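# Flip the hub on the vise so its left end is up

## Task

Flip the hub over where it sits on the vise so that its left end faces upward at the finish, without undoing anything that was already in place at the start. The reference images manual, manual 2, manual 3 and manual 4 show the intended result.

## Robot and tools

Robot: two arms on a table. left_arm carries a left hand and right_arm a right hand; each hand has little, ring, middle and index fingers plus a thumb that can bend and swing. Base poses in the scene frame: left_arm at (-0.057, +0.308, +0.012) m, quat_wxyz (+1.000, 0, 0, 0); right_arm at (-0.037, -0.278, +0.028) m, quat_wxyz (+1.000, 0, 0, +0.026). Behind the arms stands a fixed camera stand. A loose part may get a small push now and then.

Scene frame: origin at table-top height, halfway between the nominal bases; +z up, +x away from the robot over the table, +y toward left_arm. Arm names do not match the left and right of the images. Every reported pose, and the axes of every offset, use this frame.

Hand point: a spot fixed to the palm, 0.15 m out from the wrist flange along the fingers and 0.05 m in front of the palm. Its +z runs along straight fingers, +y points out of the palm, and +x runs across the palm: away from the thumb on the right hand, toward it on the left. Straight fingertips reach 0.06 to 0.07 m past the point, with their centre lines 0.06 m behind it (along -y). A rigid bracket on the little-finger side of the wrist can strike things. With the thumb swung in front of the palm, the hand can hold objects 0.035 to 0.065 m thick, or a handle as thin as about 0.025 m.

A row is 28 numbers, each in [-1, 1], always covering both arms in this order: left_arm dx, dy, dz, rx, ry, rz; left hand little, ring, middle, index, thumb_bend, thumb_turn, force_limit, speed; then the same 14 numbers for right_arm. The six pose numbers are an offset, not a pose: they are measured along the scene axes from that arm's Hand target as it stood when the action or move began, and 1.0 equals 0.6 m or 180 degrees. rx, ry, rz form one rotation vector, turning about the Hand target position. Sending all six pose numbers as 0 asks again for the current Hand target. Repeating the same offset in another action moves the arm further.

The six hand motor numbers are absolute targets, not offsets: -1 open/straight, +1 closed/curled; for thumb_turn, -1 is beside the palm and +1 is across in front of it. force_limit maps -1 to about 0 N and +1 to 10 N at the fingertip (15 N for the two thumb motors); a closing motor stops at that load. speed rises from nearly zero at -1 to full at +0.48 and above; use -0.94 or lower for a soft grip. A hand has no 'no change' value: to keep it as it is, resend the eight hand numbers of its last executed row; if none has run yet, send hand_measured followed by hand_force_limit and hand_speed. To squeeze harder, raise force_limit and send a target closed further than hand_measured; to release, send a more open target.

Tools:
- execute_actions(actions, cameras): actions is a list of actions; each action is up to 15 rows, one per 1/30 s step, with the last row held if fewer are given. Every row in an action is an offset from the same start pose. cameras lists names, ["all"], or []; images come with an empty actions list or when asked for.
- move(target, speed, blend, blocking, cameras): target is one row or up to 15 rows, all offsets from the same starting Hand targets. Straight paths, finishing together, capped at 10 s. speed in m/s, 0.002 to 4.3, default 0.25 (turning up to twice that in rad/s); may be one value per target. blend in m rounds corners (0 means stop at each). blocking=false returns after about 0.5 s while the move continues. Paths do not avoid obstacles or the other arm.
- wait(seconds 0 to 10, cameras); stop(cameras) brakes a running move; zoom_image(camera, region [x0, y0, x1, y1] in pixels, no more than 504 by 504) on the latest image of cam_high, cam_low, cam_left_wrist or cam_right_wrist; show_instructions() shows the reference images; finished_scene(scene=1) ends the scene for good.

Results: per arm, end_effector_position (m) and end_effector_quat_wxyz, Hand target (the commanded pose the next offset builds on), joint positions, velocities (omitted when only noise) and torques, plus hand_measured, hand_stopped_by (moving, target, force, stalled, fault), hand_load_n (fingertip newtons, positive when the finger is pushed open; near 0 after a lost grip), hand_force_limit, hand_speed, and motor temperatures. A move adds a 'move:' line: done, off_target, moving, held or fault, with limits=paced (pose clipped) or limits=held (steps withheld). Camera sizes: cam_high and cam_low 896x504, wrist cameras 672x504.

Behaviour: each step the commanded orientation is limited to 40 degrees from the measured one. Arms often come to rest 1 to 3 cm (up to 5) short of target, usually low; this need not mean contact. A blocked arm keeps pushing until commanded back past its hand point. Passing close to an arm's own base can flip its shoulder posture, so route around it. Joint ranges (rad): waist -2.880 to 2.880, shoulder 0 to 3.142, elbow 0 to 3.019, wrist pitch -1.693 to 1.571, wrist yaw -1.571 to 1.571, wrist roll -2.094 to 2.094.

Avoid: parts leaving the table or falling far, releasing a part that is still moving, fast or hard contact with fixed or heavy things, any clash or pinch between the two hands or arms (it can end the scene), overloading fingers, and long stretched or strained holds that heat motors; at 100 °C an arm drops and stays stopped for 30 s or more. The hub must remain left-end-up on the vise without help when the scene ends.

Each tool is called after ">>>" by a JSON object that holds its "op" and its "data", one argument or row to a line.

Reference images:

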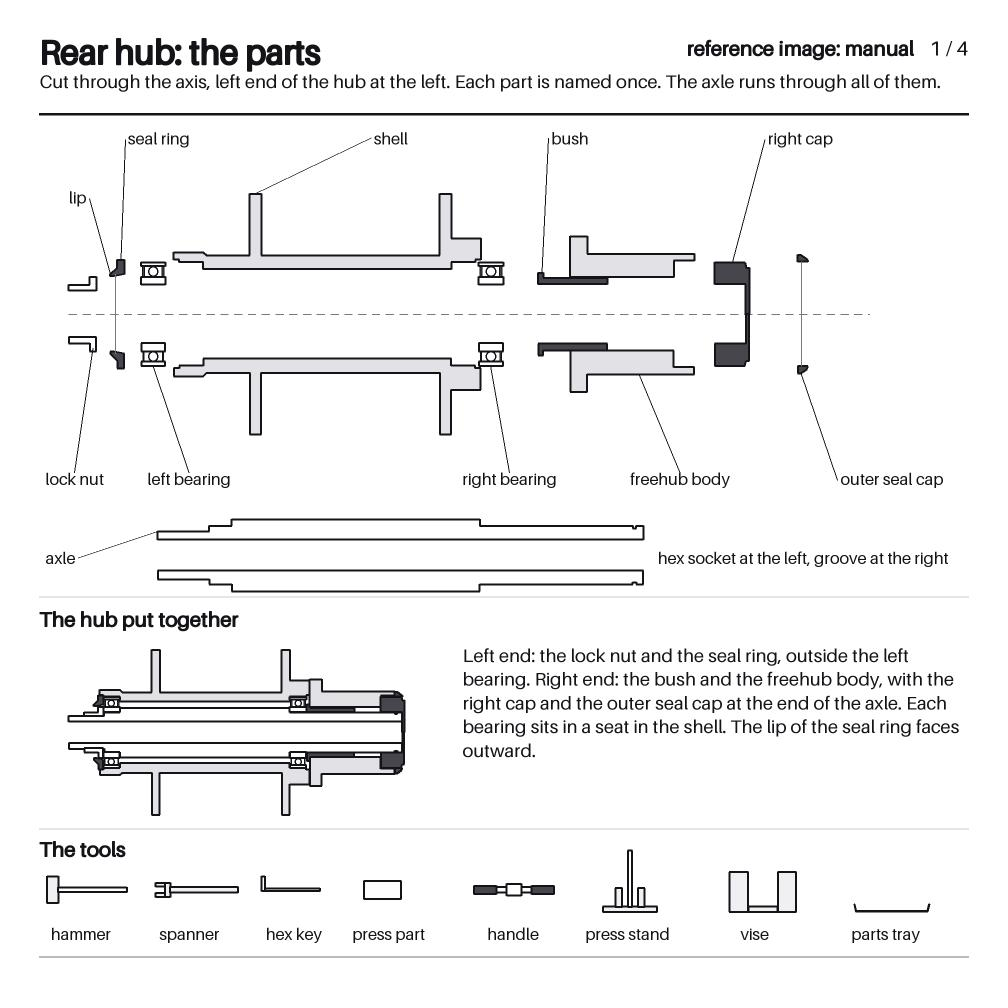

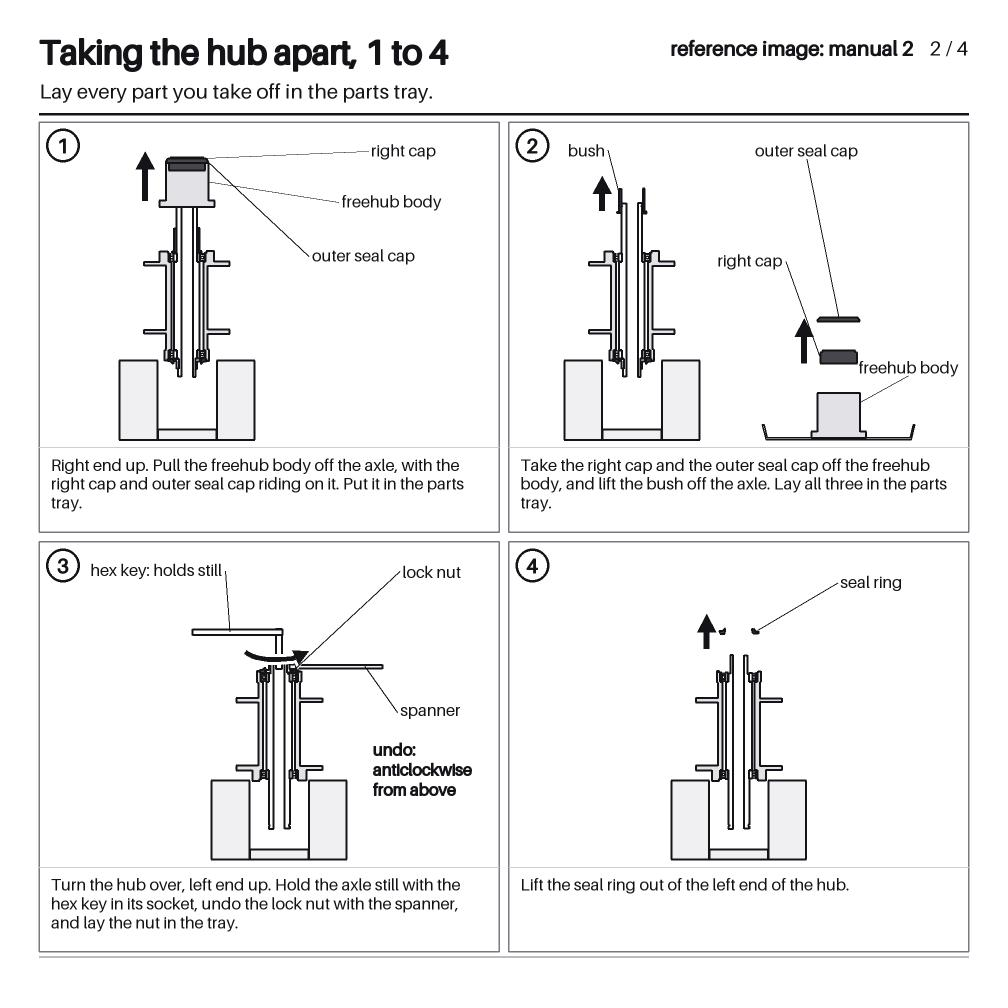

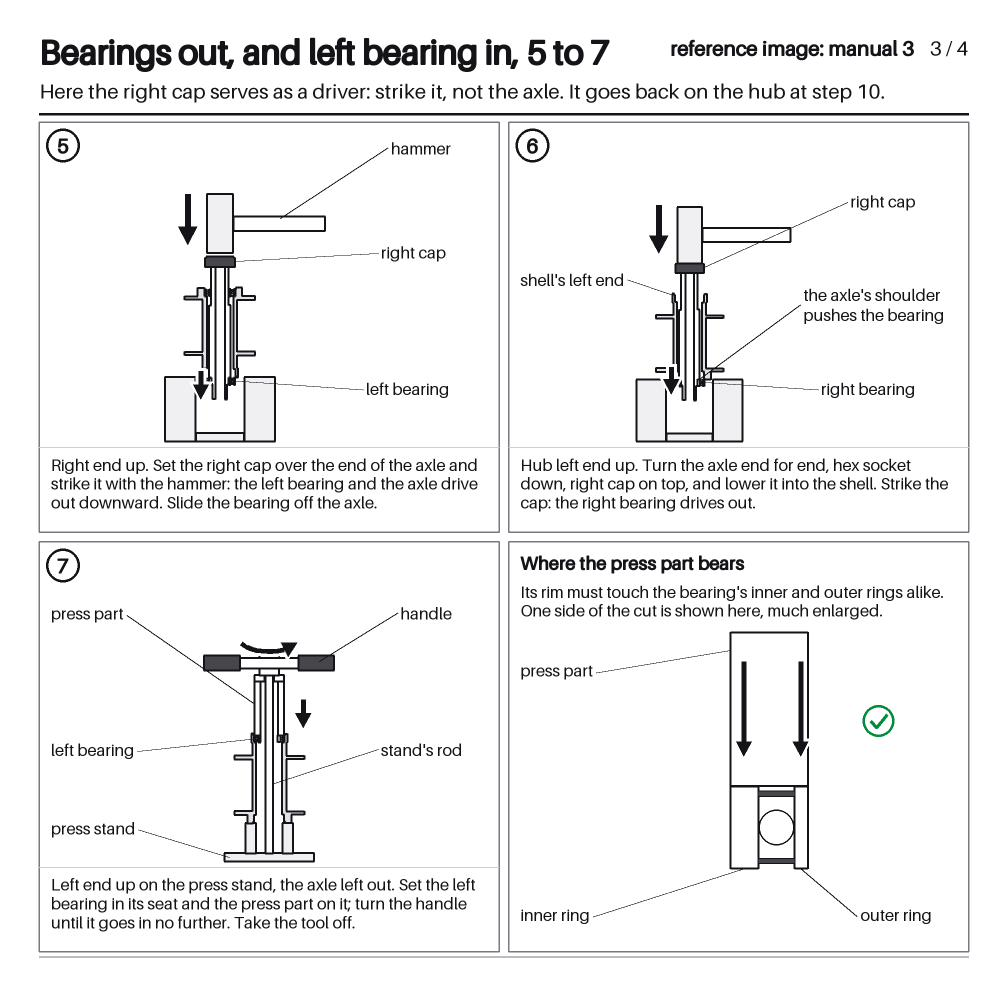

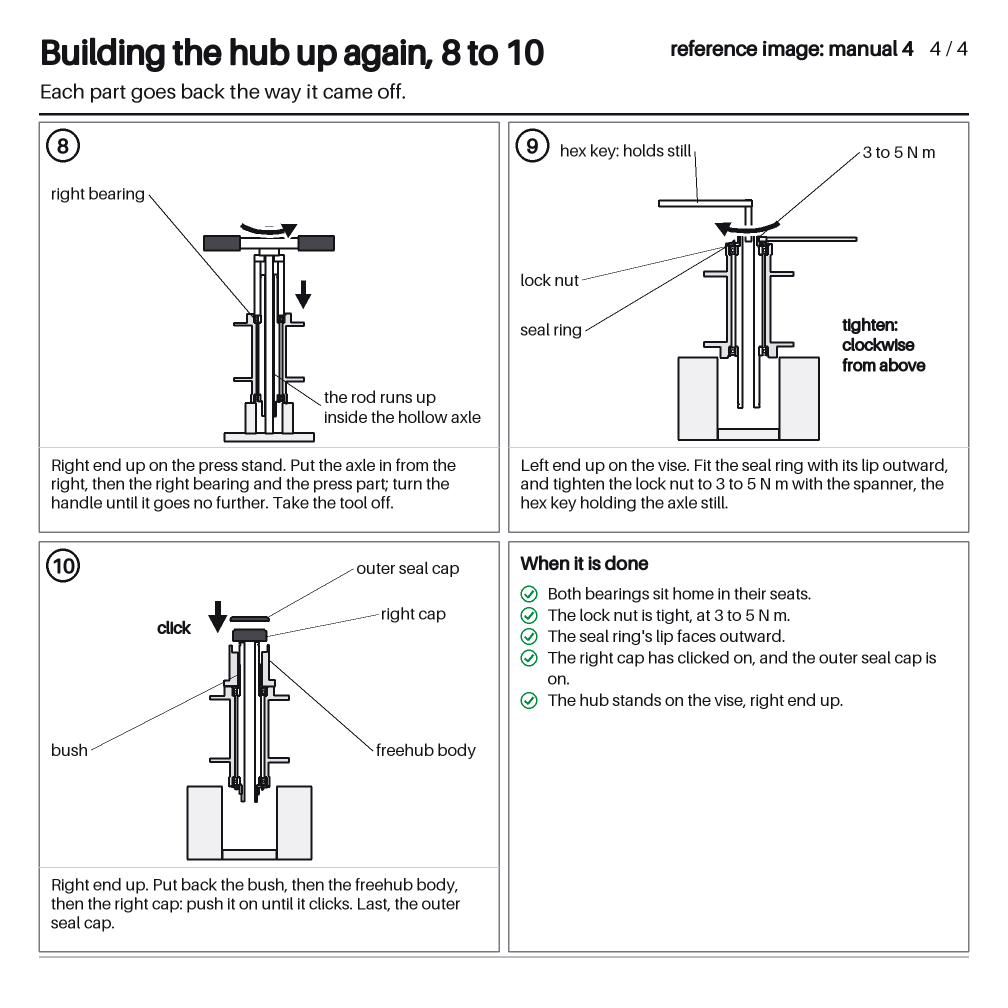

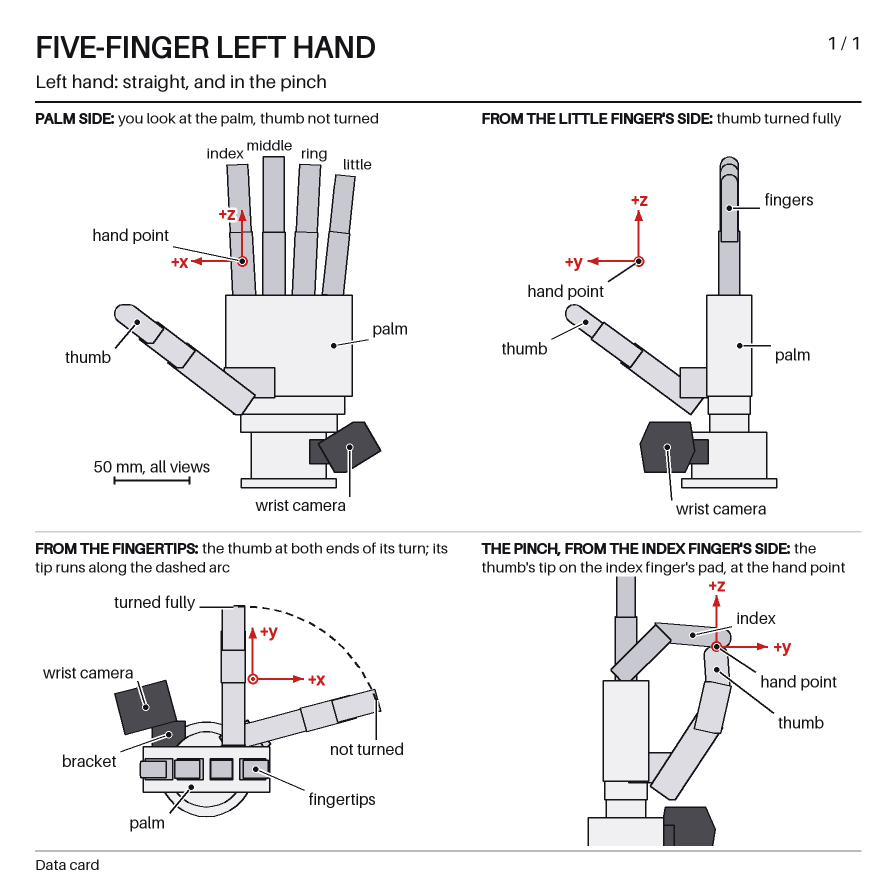

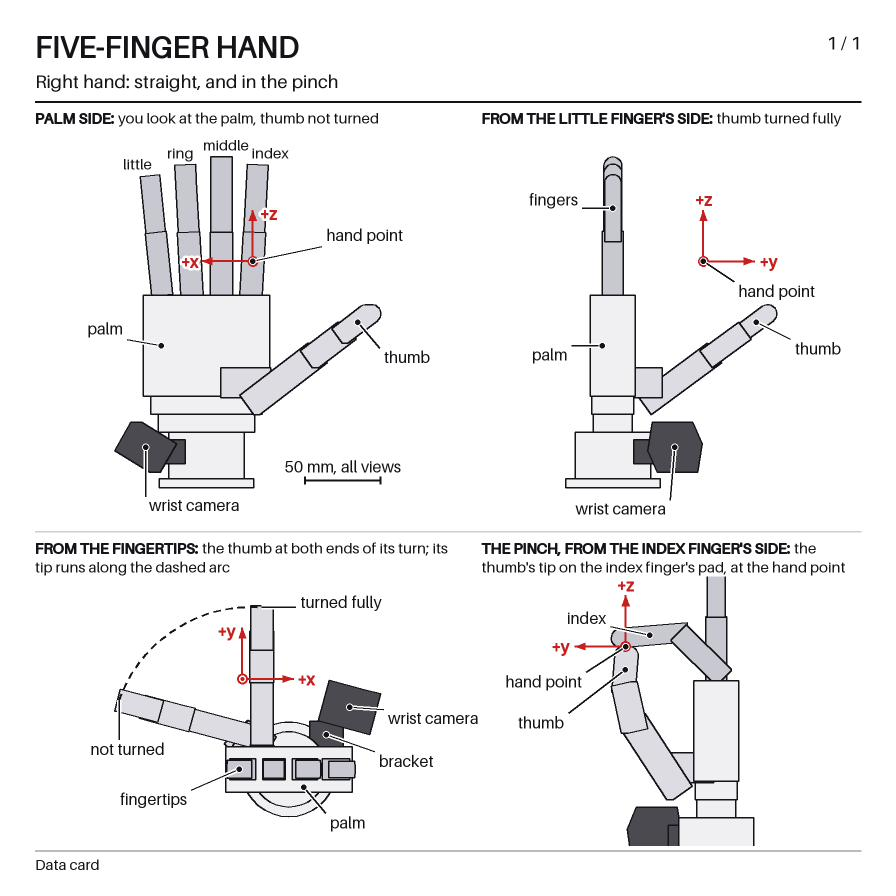

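## Session

>>> {"op": "execute_actions", "data": {
  "actions": []
}}

Scene clock: 0.00 s.
left_arm: end_effector_position=(+0.3524, +0.4520, +0.4009) hand_measured=(-1.000, -1.000, -1.000, -1.000, -1.000, -1.000) hand_load_n=(+0.0, +0.0, +0.0, +0.0, +0.5, +0.5) hand_stopped_by=(target, target, target, target, target, target) hand_force_limit=0.00 hand_speed=-0.80 end_effector_quat_wxyz=(+0.721, -0.056, +0.639, +0.262) | right_arm: end_effector_position=(+0.5695, -0.2693, +0.2645) hand_measured=(-1.000, -1.000, -1.000, -1.000, -1.000, -1.000) hand_load_n=(+0.0, +0.0, +0.0, +0.0, +0.0, +0.0) hand_stopped_by=(target, target, target, target, target, target) hand_force_limit=0.00 hand_speed=-0.80 end_effector_quat_wxyz=(+0.358, +0.855, +0.361, -0.106)
Joint positions: left_arm=[0.009 0.845 0.568 0.473 -0.42 1.912] | right_arm=[0.266 1.987 1.865 -1.643 0.745 -1.976]
Joint velocities: within noise
Joint torques (N m): no reading
Motor temperatures (°C): left_arm=[31 31 33 33 35 31] | right_arm=[32 32 34 31 35 33]
Heat: left arm: hottest wrist yaw 35 °C; right arm: hottest wrist yaw 35 °C.
Hand target: left_arm +0.3535, +0.4520, +0.4222; +0.734, -0.062, +0.624, +0.261 | right_arm +0.5738, -0.2679, +0.2735; +0.359, +0.857, +0.357, -0.094

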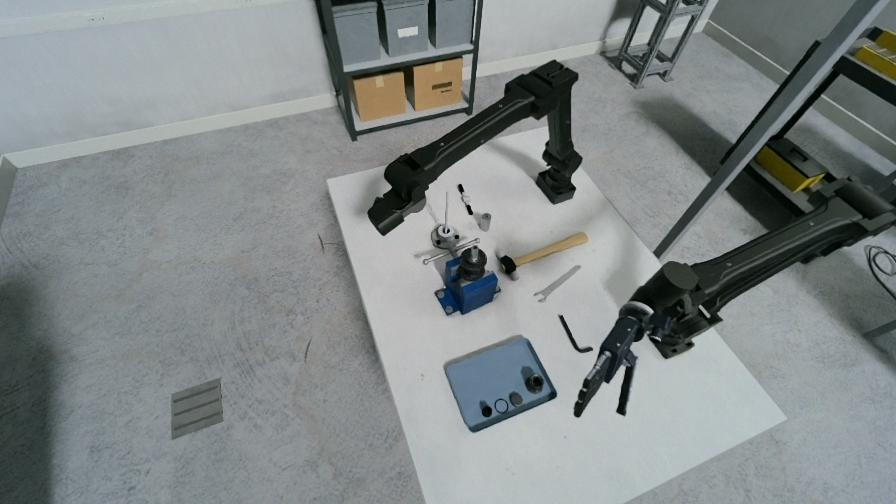

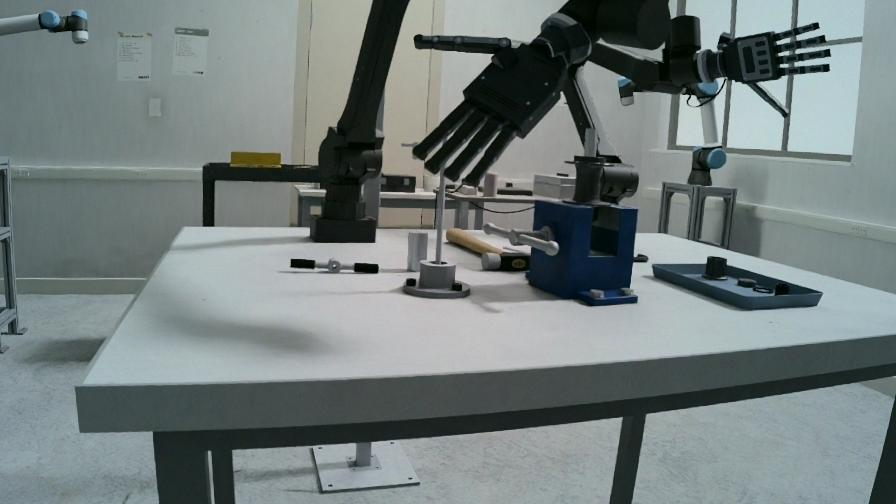

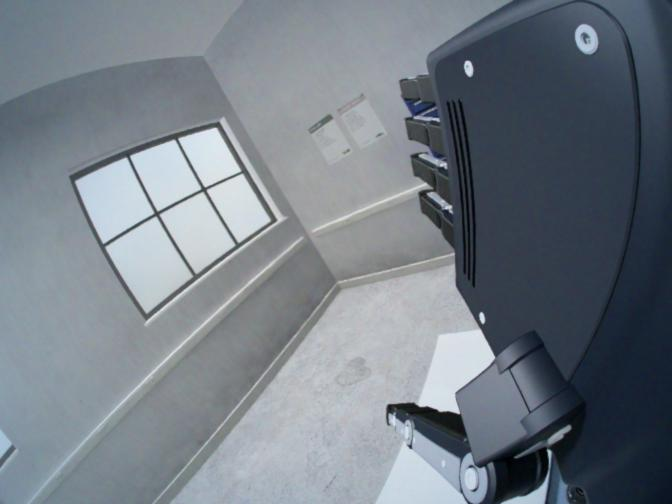

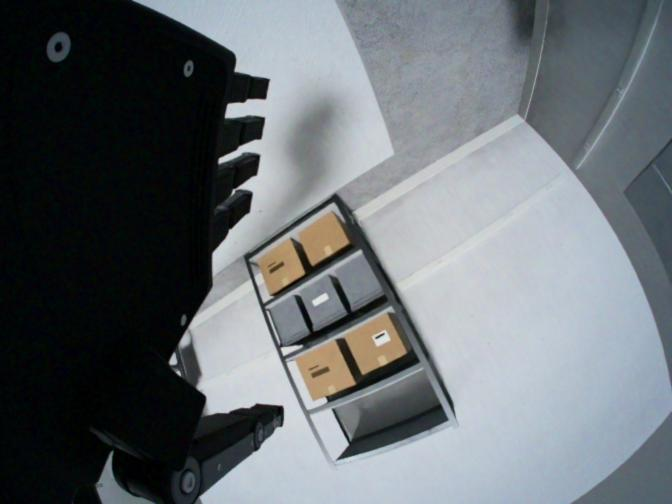

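>>> {"op": "zoom_image", "data": {
  "camera": "cam_high",
  "region": [400, 180, 600, 330]
}}

>>> {"op": "zoom_image", "data": {
  "camera": "cam_low",
  "region": [440, 100, 680, 320]
}}

>>> {"op": "zoom_image", "data": {
  "camera": "cam_high",
  "region": [430, 320, 600, 440]
}}

Scaled by 2.520 from the camera's 896x504 image, which has a finer 1280x720 frame.

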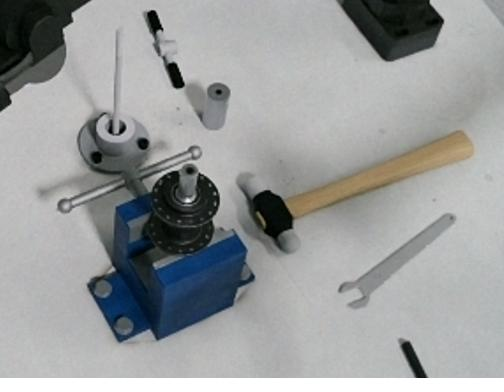

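Scaled by 2.100 from the camera's 896x504 image, which has a finer 1280x720 frame.

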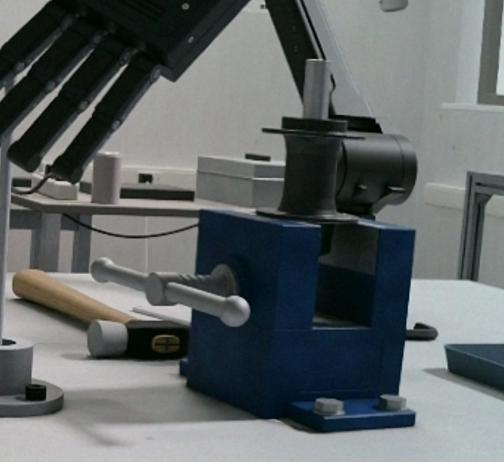

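Scaled by 2.965 from the camera's 896x504 image, which has a finer 1280x720 frame.

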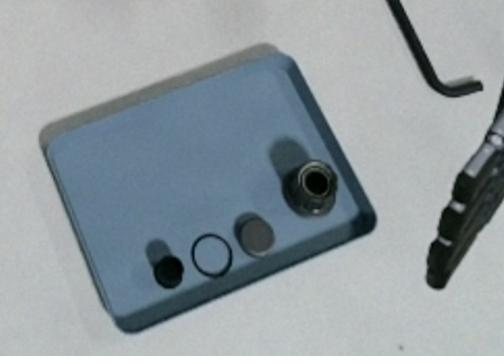

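>>> {"op": "zoom_image", "data": {
  "camera": "cam_high",
  "region": [425, 230, 515, 320]
}}

>>> {"op": "zoom_image", "data": {
  "camera": "cam_low",
  "region": [510, 120, 670, 310]
}}

>>> {"op": "zoom_image", "data": {
  "camera": "cam_high",
  "region": [500, 80, 800, 430]
}}

Scaled by 5.600 from the camera's 896x504 image, which has a finer 1280x720 frame.

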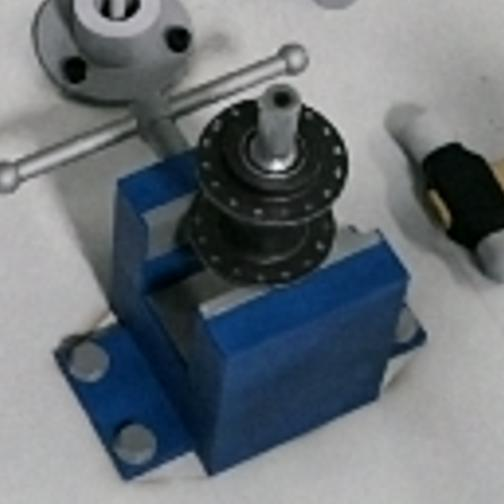

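Scaled by 2.653 from the camera's 896x504 image, which has a finer 1280x720 frame.

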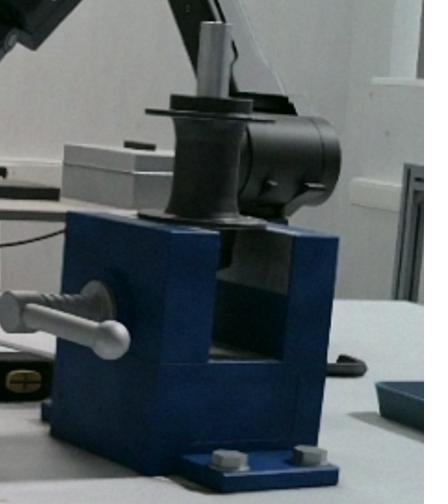

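Scaled by 1.440 from the camera's 896x504 image, which has a finer 1280x720 frame.

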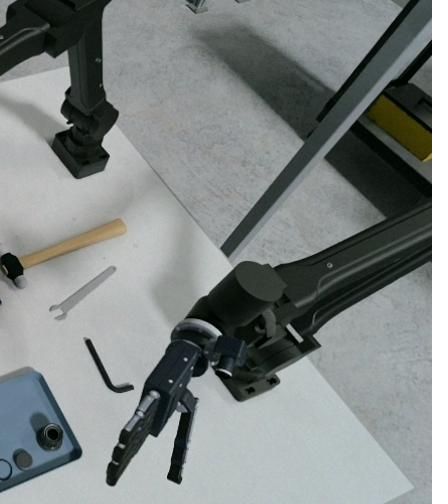

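>>> {"op": "move", "data": {
  "target": [0,-0.5,-0.05,-0.091,0.05,-0.1475,-1,-1,-1,-1,-1,-1,0,-0.8,0,0,0,0,0,0,-1,-1,-1,-1,-1,-1,0,-0.8],
  "cameras": ["all"]
}}

Scene clock: 121.60 s.
left_arm: end_effector_position=(+0.3471, +0.1611, +0.3639) hand_measured=(-1.000, -1.000, -1.000, -1.000, -1.000, -1.000) hand_load_n=(+0.0, +0.0, +0.0, +0.0, +0.0, +0.0) hand_stopped_by=(target, target, target, target, target, target) hand_force_limit=0.00 hand_speed=-0.80 end_effector_quat_wxyz=(+0.696, +0.015, +0.718, +0.016) | right_arm: end_effector_position=(+0.5695, -0.2693, +0.2645) hand_measured=(-1.000, -1.000, -1.000, -1.000, -1.000, -1.000) hand_load_n=(+0.0, +0.0, +0.0, +0.0, +0.0, +0.0) hand_stopped_by=(target, target, target, target, target, target) hand_force_limit=0.00 hand_speed=-0.80 end_effector_quat_wxyz=(+0.358, +0.855, +0.361, -0.106)
Joint positions: left_arm=[-0.781 0.932 0.706 0.181 -0.783 1.584] | right_arm=[0.266 1.987 1.865 -1.643 0.745 -1.976]
Joint torques (N m): left_arm=[-0.56 -3.43 13.48 0.96 -0.15 0.02] | right_arm=[0.32 -15.74 10.81 0.1 0.61 0.01]
Motor temperatures (°C): left_arm=[31 31 53 33 34 31] | right_arm=[32 37 46 31 36 33]
Heat: left arm: hottest elbow 53 °C; right arm: hottest elbow 46 °C.
Hand target: left_arm +0.3534, +0.1519, +0.3920; +0.707, +0.000, +0.707, +0.000 | right_arm +0.5738, -0.2679, +0.2735; +0.359, +0.857, +0.357, -0.094
Off the commanded pose: left_arm 0.030 m, 3 deg | right_arm 0.010 m, 1 deg.
move: off_target (left_arm)

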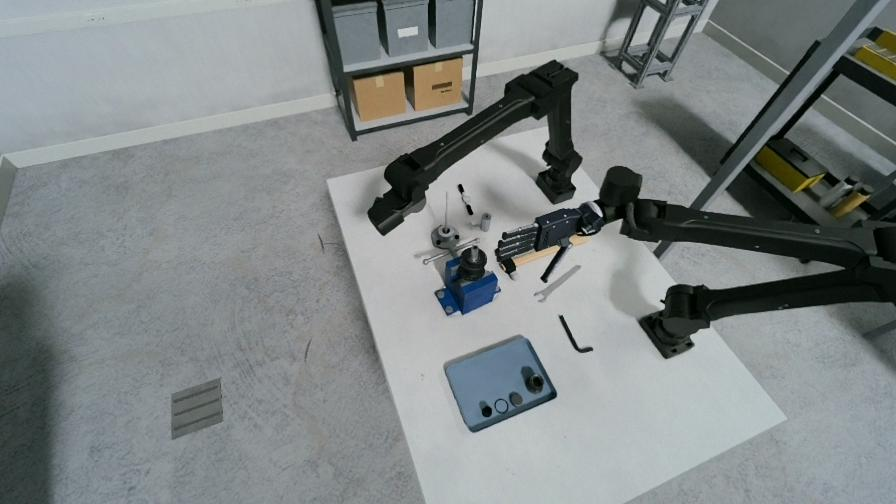

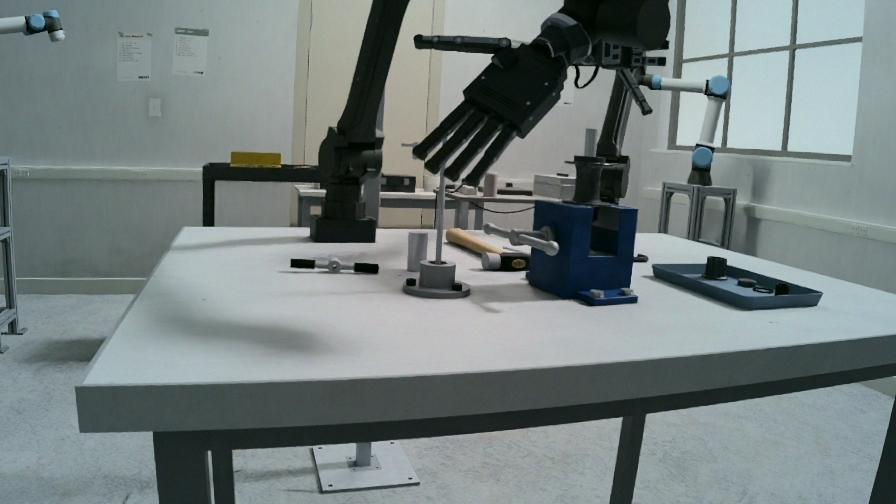

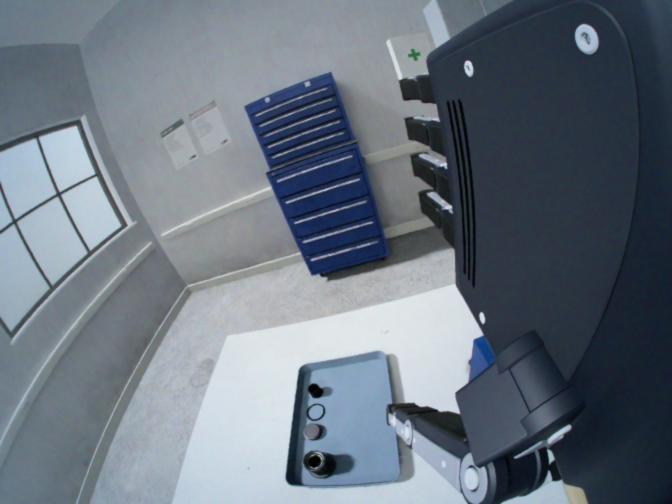

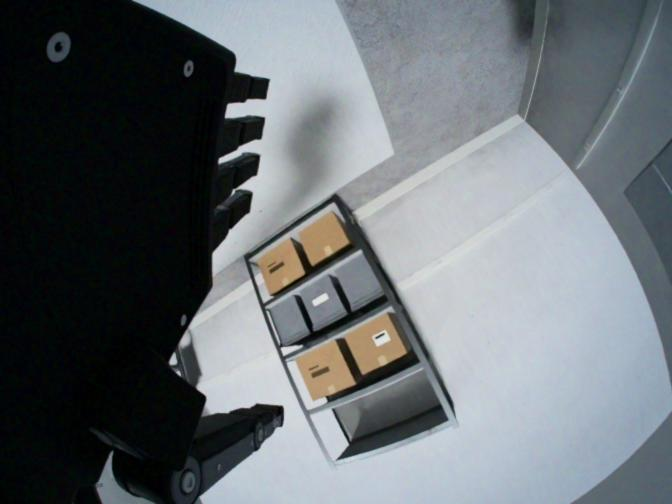

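>>> {"op": "move", "data": {
  "target": [
    [0,0,0,0,0,0,-1,-1,-1,-1,-1,-1,0,-0.8,0,0,0.15,0,0,0,-1,-1,-1,-1,-1,-1,0,-0.8],
    [0,-0.2,-0.15,0,0,0,-1,-1,-1,-1,-1,-1,0,-0.8,-0.15,-0.25,0.15,0,0,0,-1,-1,-1,-1,-1,-1,0,-0.8]
  ],
  "cameras": ["all"],
  "blend": 0.05
}}

Scene clock: 138.20 s.
left_arm: end_effector_position=(+0.3465, +0.0459, +0.2788) hand_measured=(-1.000, -1.000, -1.000, -1.000, -1.000, -1.000) hand_load_n=(+0.0, +0.0, +0.0, +0.0, +0.0, +0.0) hand_stopped_by=(target, target, target, target, target, target) hand_force_limit=0.00 hand_speed=-0.80 end_effector_quat_wxyz=(+0.695, +0.014, +0.719, +0.016) | right_arm: end_effector_position=(+0.4870, -0.4161, +0.3506) hand_measured=(-1.000, -1.000, -1.000, -1.000, -1.000, -1.000) hand_load_n=(+0.0, +0.0, +0.0, +0.0, +0.0, +0.5) hand_stopped_by=(target, target, target, target, target, target) hand_force_limit=0.00 hand_speed=-0.80 end_effector_quat_wxyz=(+0.364, +0.871, +0.301, -0.136)
Joint positions: left_arm=[-0.995 1.315 0.74 0.514 -0.997 1.562] | right_arm=[0.039 1.713 1.683 -1.658 0.79 -2.096]
Joint torques (N m): left_arm=[-0.67 -7.3 11.45 1.83 -0.2 0.23] | right_arm=[-0.56 -14.86 8.96 0.59 0.74 -0.13]
Heat: left arm: hottest elbow 54 °C; right arm: hottest elbow 46 °C.
Hand target: left_arm +0.3535, +0.0318, +0.3021; +0.707, +0.000, +0.707, +0.000 | right_arm +0.4838, -0.4177, +0.3633; +0.359, +0.857, +0.357, -0.094
Off the commanded pose: left_arm 0.028 m, 3 deg | right_arm 0.013 m, 8 deg.
joint sent to its limit (right arm) — joint 6 (wrist roll), lower limit. The joint targets are off in orientation, not in position.
move: off_target (left_arm, right_arm); blend cut to 0.045 m at target 1

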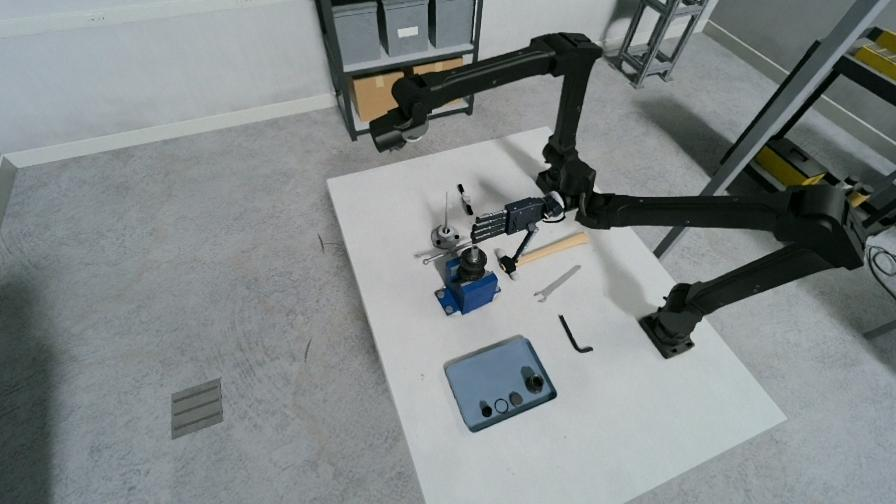

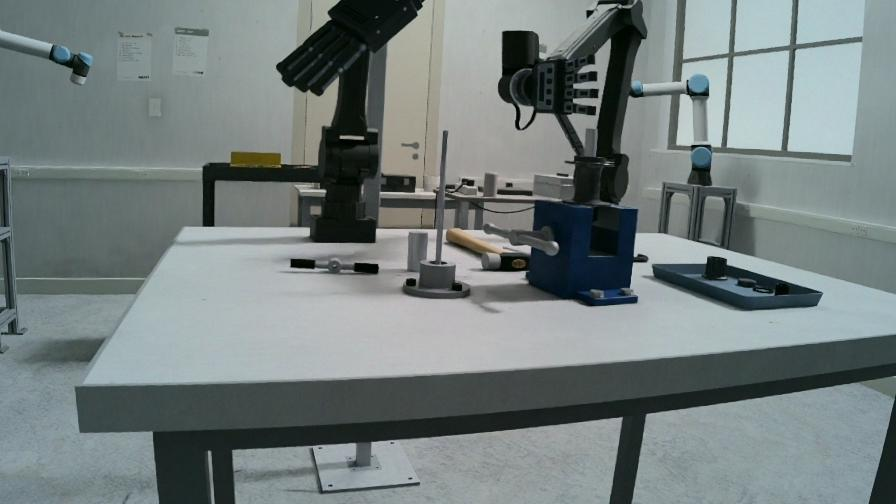

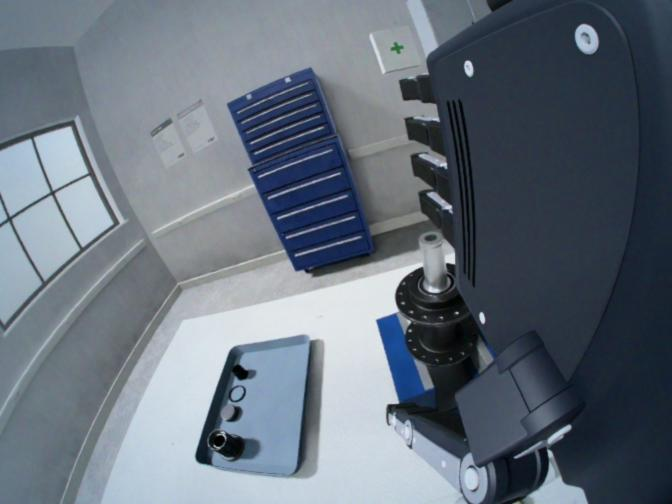

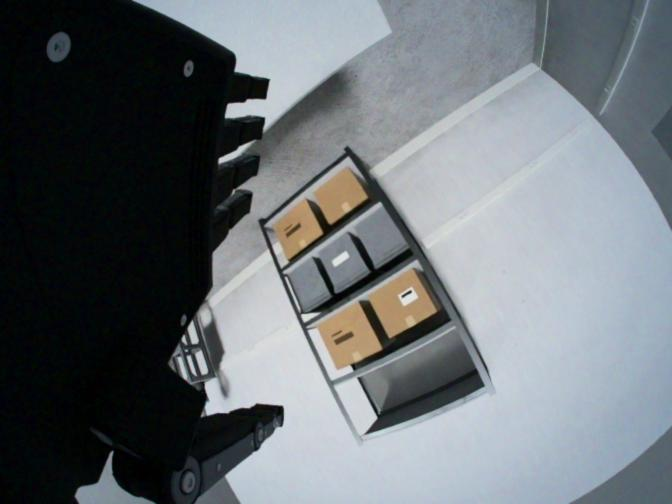

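>>> {"op": "zoom_image", "data": {
  "camera": "cam_low",
  "region": [480, 20, 680, 220]
}}

>>> {"op": "zoom_image", "data": {
  "camera": "cam_high",
  "region": [420, 170, 620, 320]
}}

>>> {"op": "zoom_image", "data": {
  "camera": "cam_left_wrist",
  "region": [340, 200, 520, 420]
}}

Scaled by 2.520 from the camera's 896x504 image, which has a finer 1280x720 frame.

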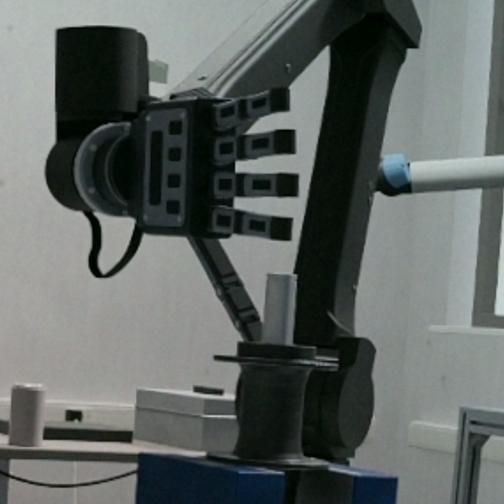

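Scaled by 2.520 from the camera's 896x504 image, which has a finer 1280x720 frame.

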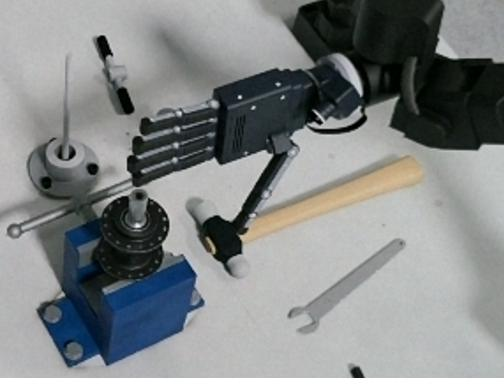

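Scaled by 2.291 from the camera's 672x504 image, which has a finer 960x720 frame.

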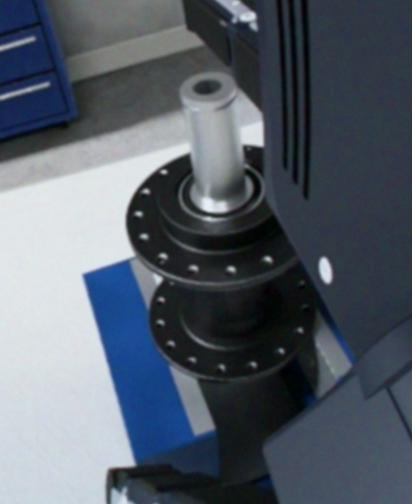

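>>> {"op": "move", "data": {
  "target": [
    [-0.045,-0.08,0,0,0,0,-1,-1,-1,-1,-1,1,0,-0.2,0,0,0,0,0,0,-1,-1,-1,-1,-1,-1,0,-0.8],
    [-0.045,-0.08,-0.1,0,0,0,-1,-1,-1,-1,-1,1,0,-0.2,0,0,0,0,0,0,-1,-1,-1,-1,-1,-1,0,-0.8]
  ],
  "cameras": ["all"]
}}

>>> {"op": "zoom_image", "data": {
  "camera": "cam_low",
  "region": [480, 60, 680, 260]
}}

>>> {"op": "zoom_image", "data": {
  "camera": "cam_high",
  "region": [430, 190, 580, 310]
}}

Scene clock: 181.37 s.
left_arm: end_effector_position=(+0.3263, -0.0127, +0.2388) hand_measured=(-1.000, -1.000, -1.000, -1.000, -1.000, +1.000) hand_load_n=(+0.0, +0.0, +0.0, +0.0, +0.0, +0.5) hand_stopped_by=(target, target, target, target, target, target) hand_force_limit=0.00 hand_speed=-0.20 end_effector_quat_wxyz=(+0.704, +0.002, +0.710, +0.003) | right_arm: end_effector_position=(+0.4870, -0.4161, +0.3506) hand_measured=(-1.000, -1.000, -1.000, -1.000, -1.000, -1.000) hand_load_n=(+0.0, +0.0, +0.0, +0.0, -0.5, +0.0) hand_stopped_by=(target, target, target, target, target, target) hand_force_limit=0.00 hand_speed=-0.80 end_effector_quat_wxyz=(+0.364, +0.871, +0.301, -0.136)
Joint positions: left_arm=[-1.11 1.505 0.784 0.703 -1.111 1.561] | right_arm=[0.039 1.713 1.683 -1.658 0.79 -2.096]
Joint torques (N m): left_arm=[-0.5 -9.52 7.45 1.72 -0.1 0.26] | right_arm=[-0.26 -14.21 9.07 0.54 0.74 -0.07]
Heat: left arm: hottest elbow 53 °C; right arm: hottest elbow 43 °C.
Hand target: left_arm +0.3264, -0.0161, +0.2421; +0.707, +0.000, +0.707, +0.000 | right_arm +0.4838, -0.4177, +0.3633; +0.359, +0.857, +0.357, -0.094
Off the commanded pose: left_arm 0.005 m, 1 deg | right_arm 0.013 m, 8 deg.
joint sent to its limit (right arm) — joint 6 (wrist roll), lower limit. The joint targets are off in orientation, not in position.
move: off_target (right_arm)

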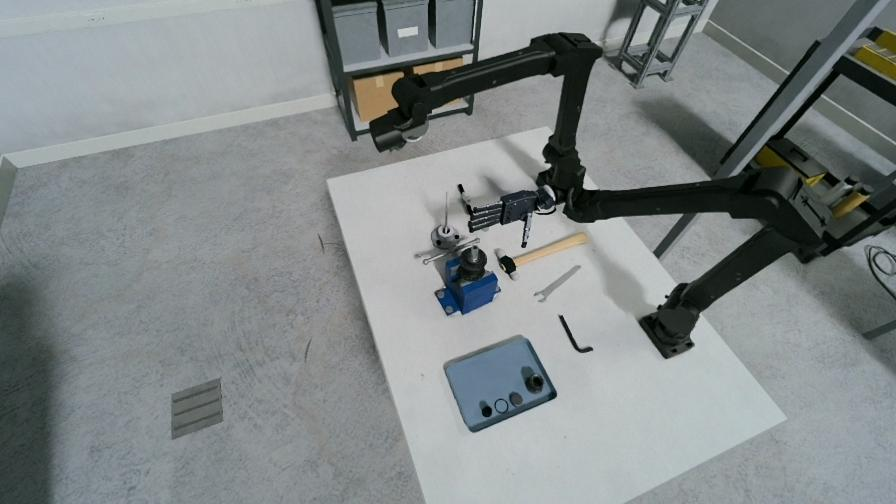

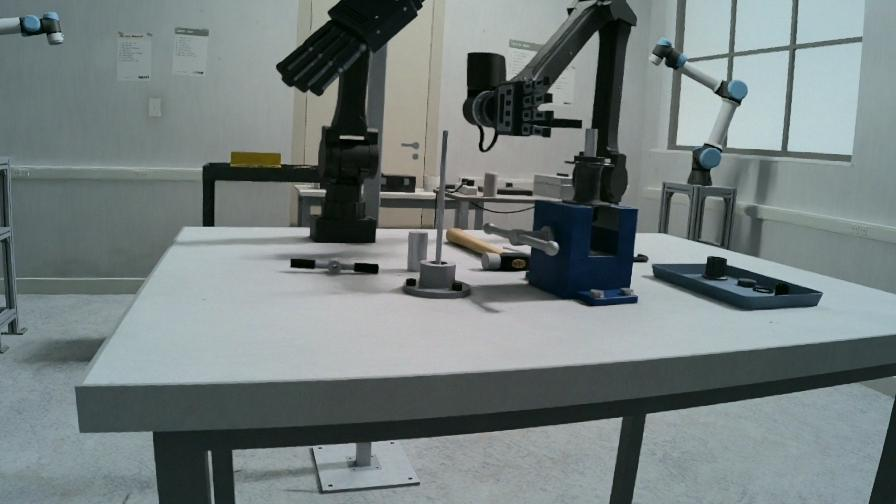

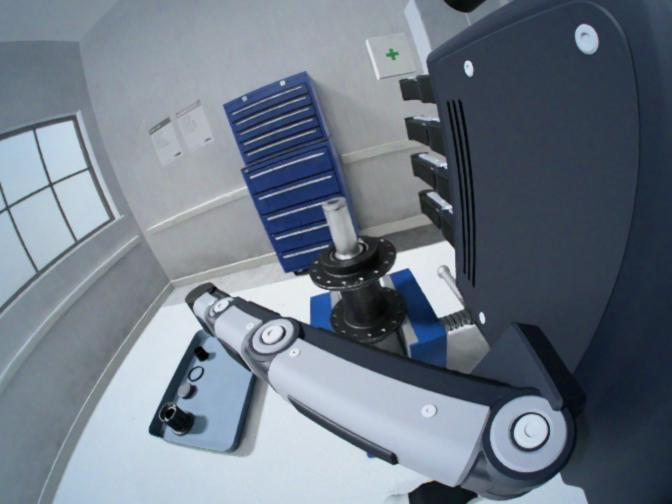

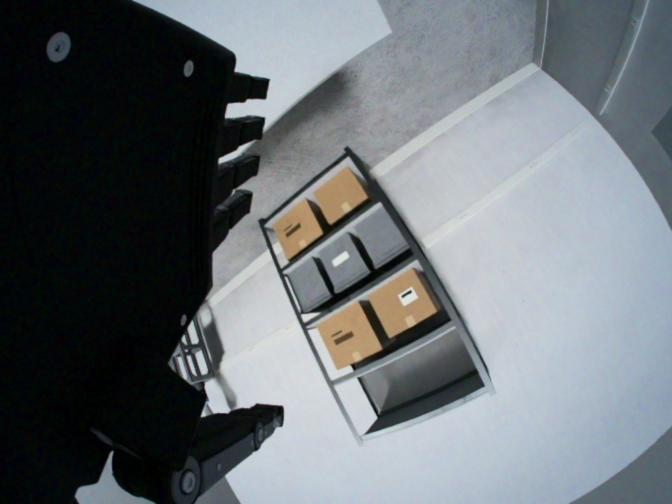

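Scaled by 2.520 from the camera's 896x504 image, which has a finer 1280x720 frame.

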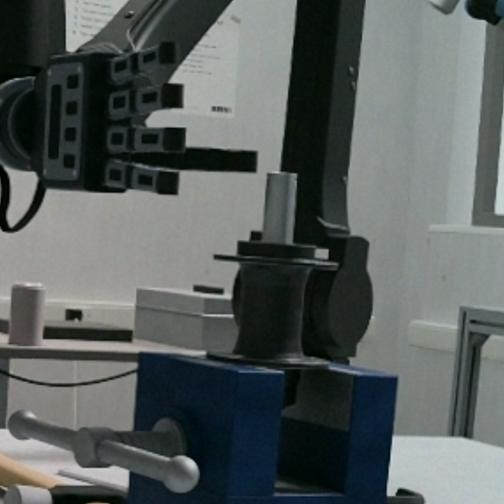

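Scaled by 3.360 from the camera's 896x504 image, which has a finer 1280x720 frame.

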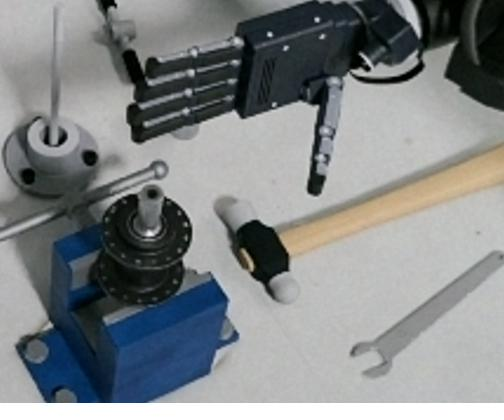

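>>> {"op": "zoom_image", "data": {
  "camera": "cam_left_wrist",
  "region": [270, 180, 490, 400]
}}

Scaled by 2.291 from the camera's 672x504 image, which has a finer 960x720 frame.

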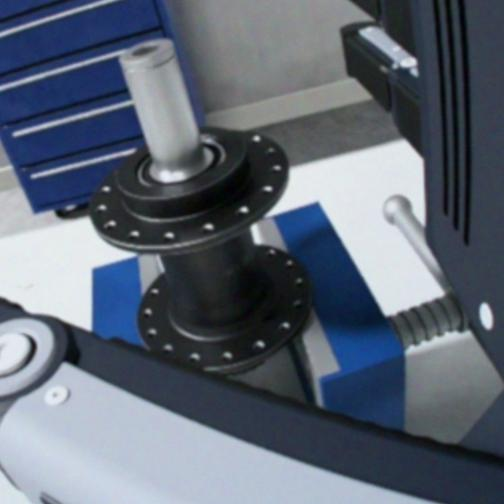

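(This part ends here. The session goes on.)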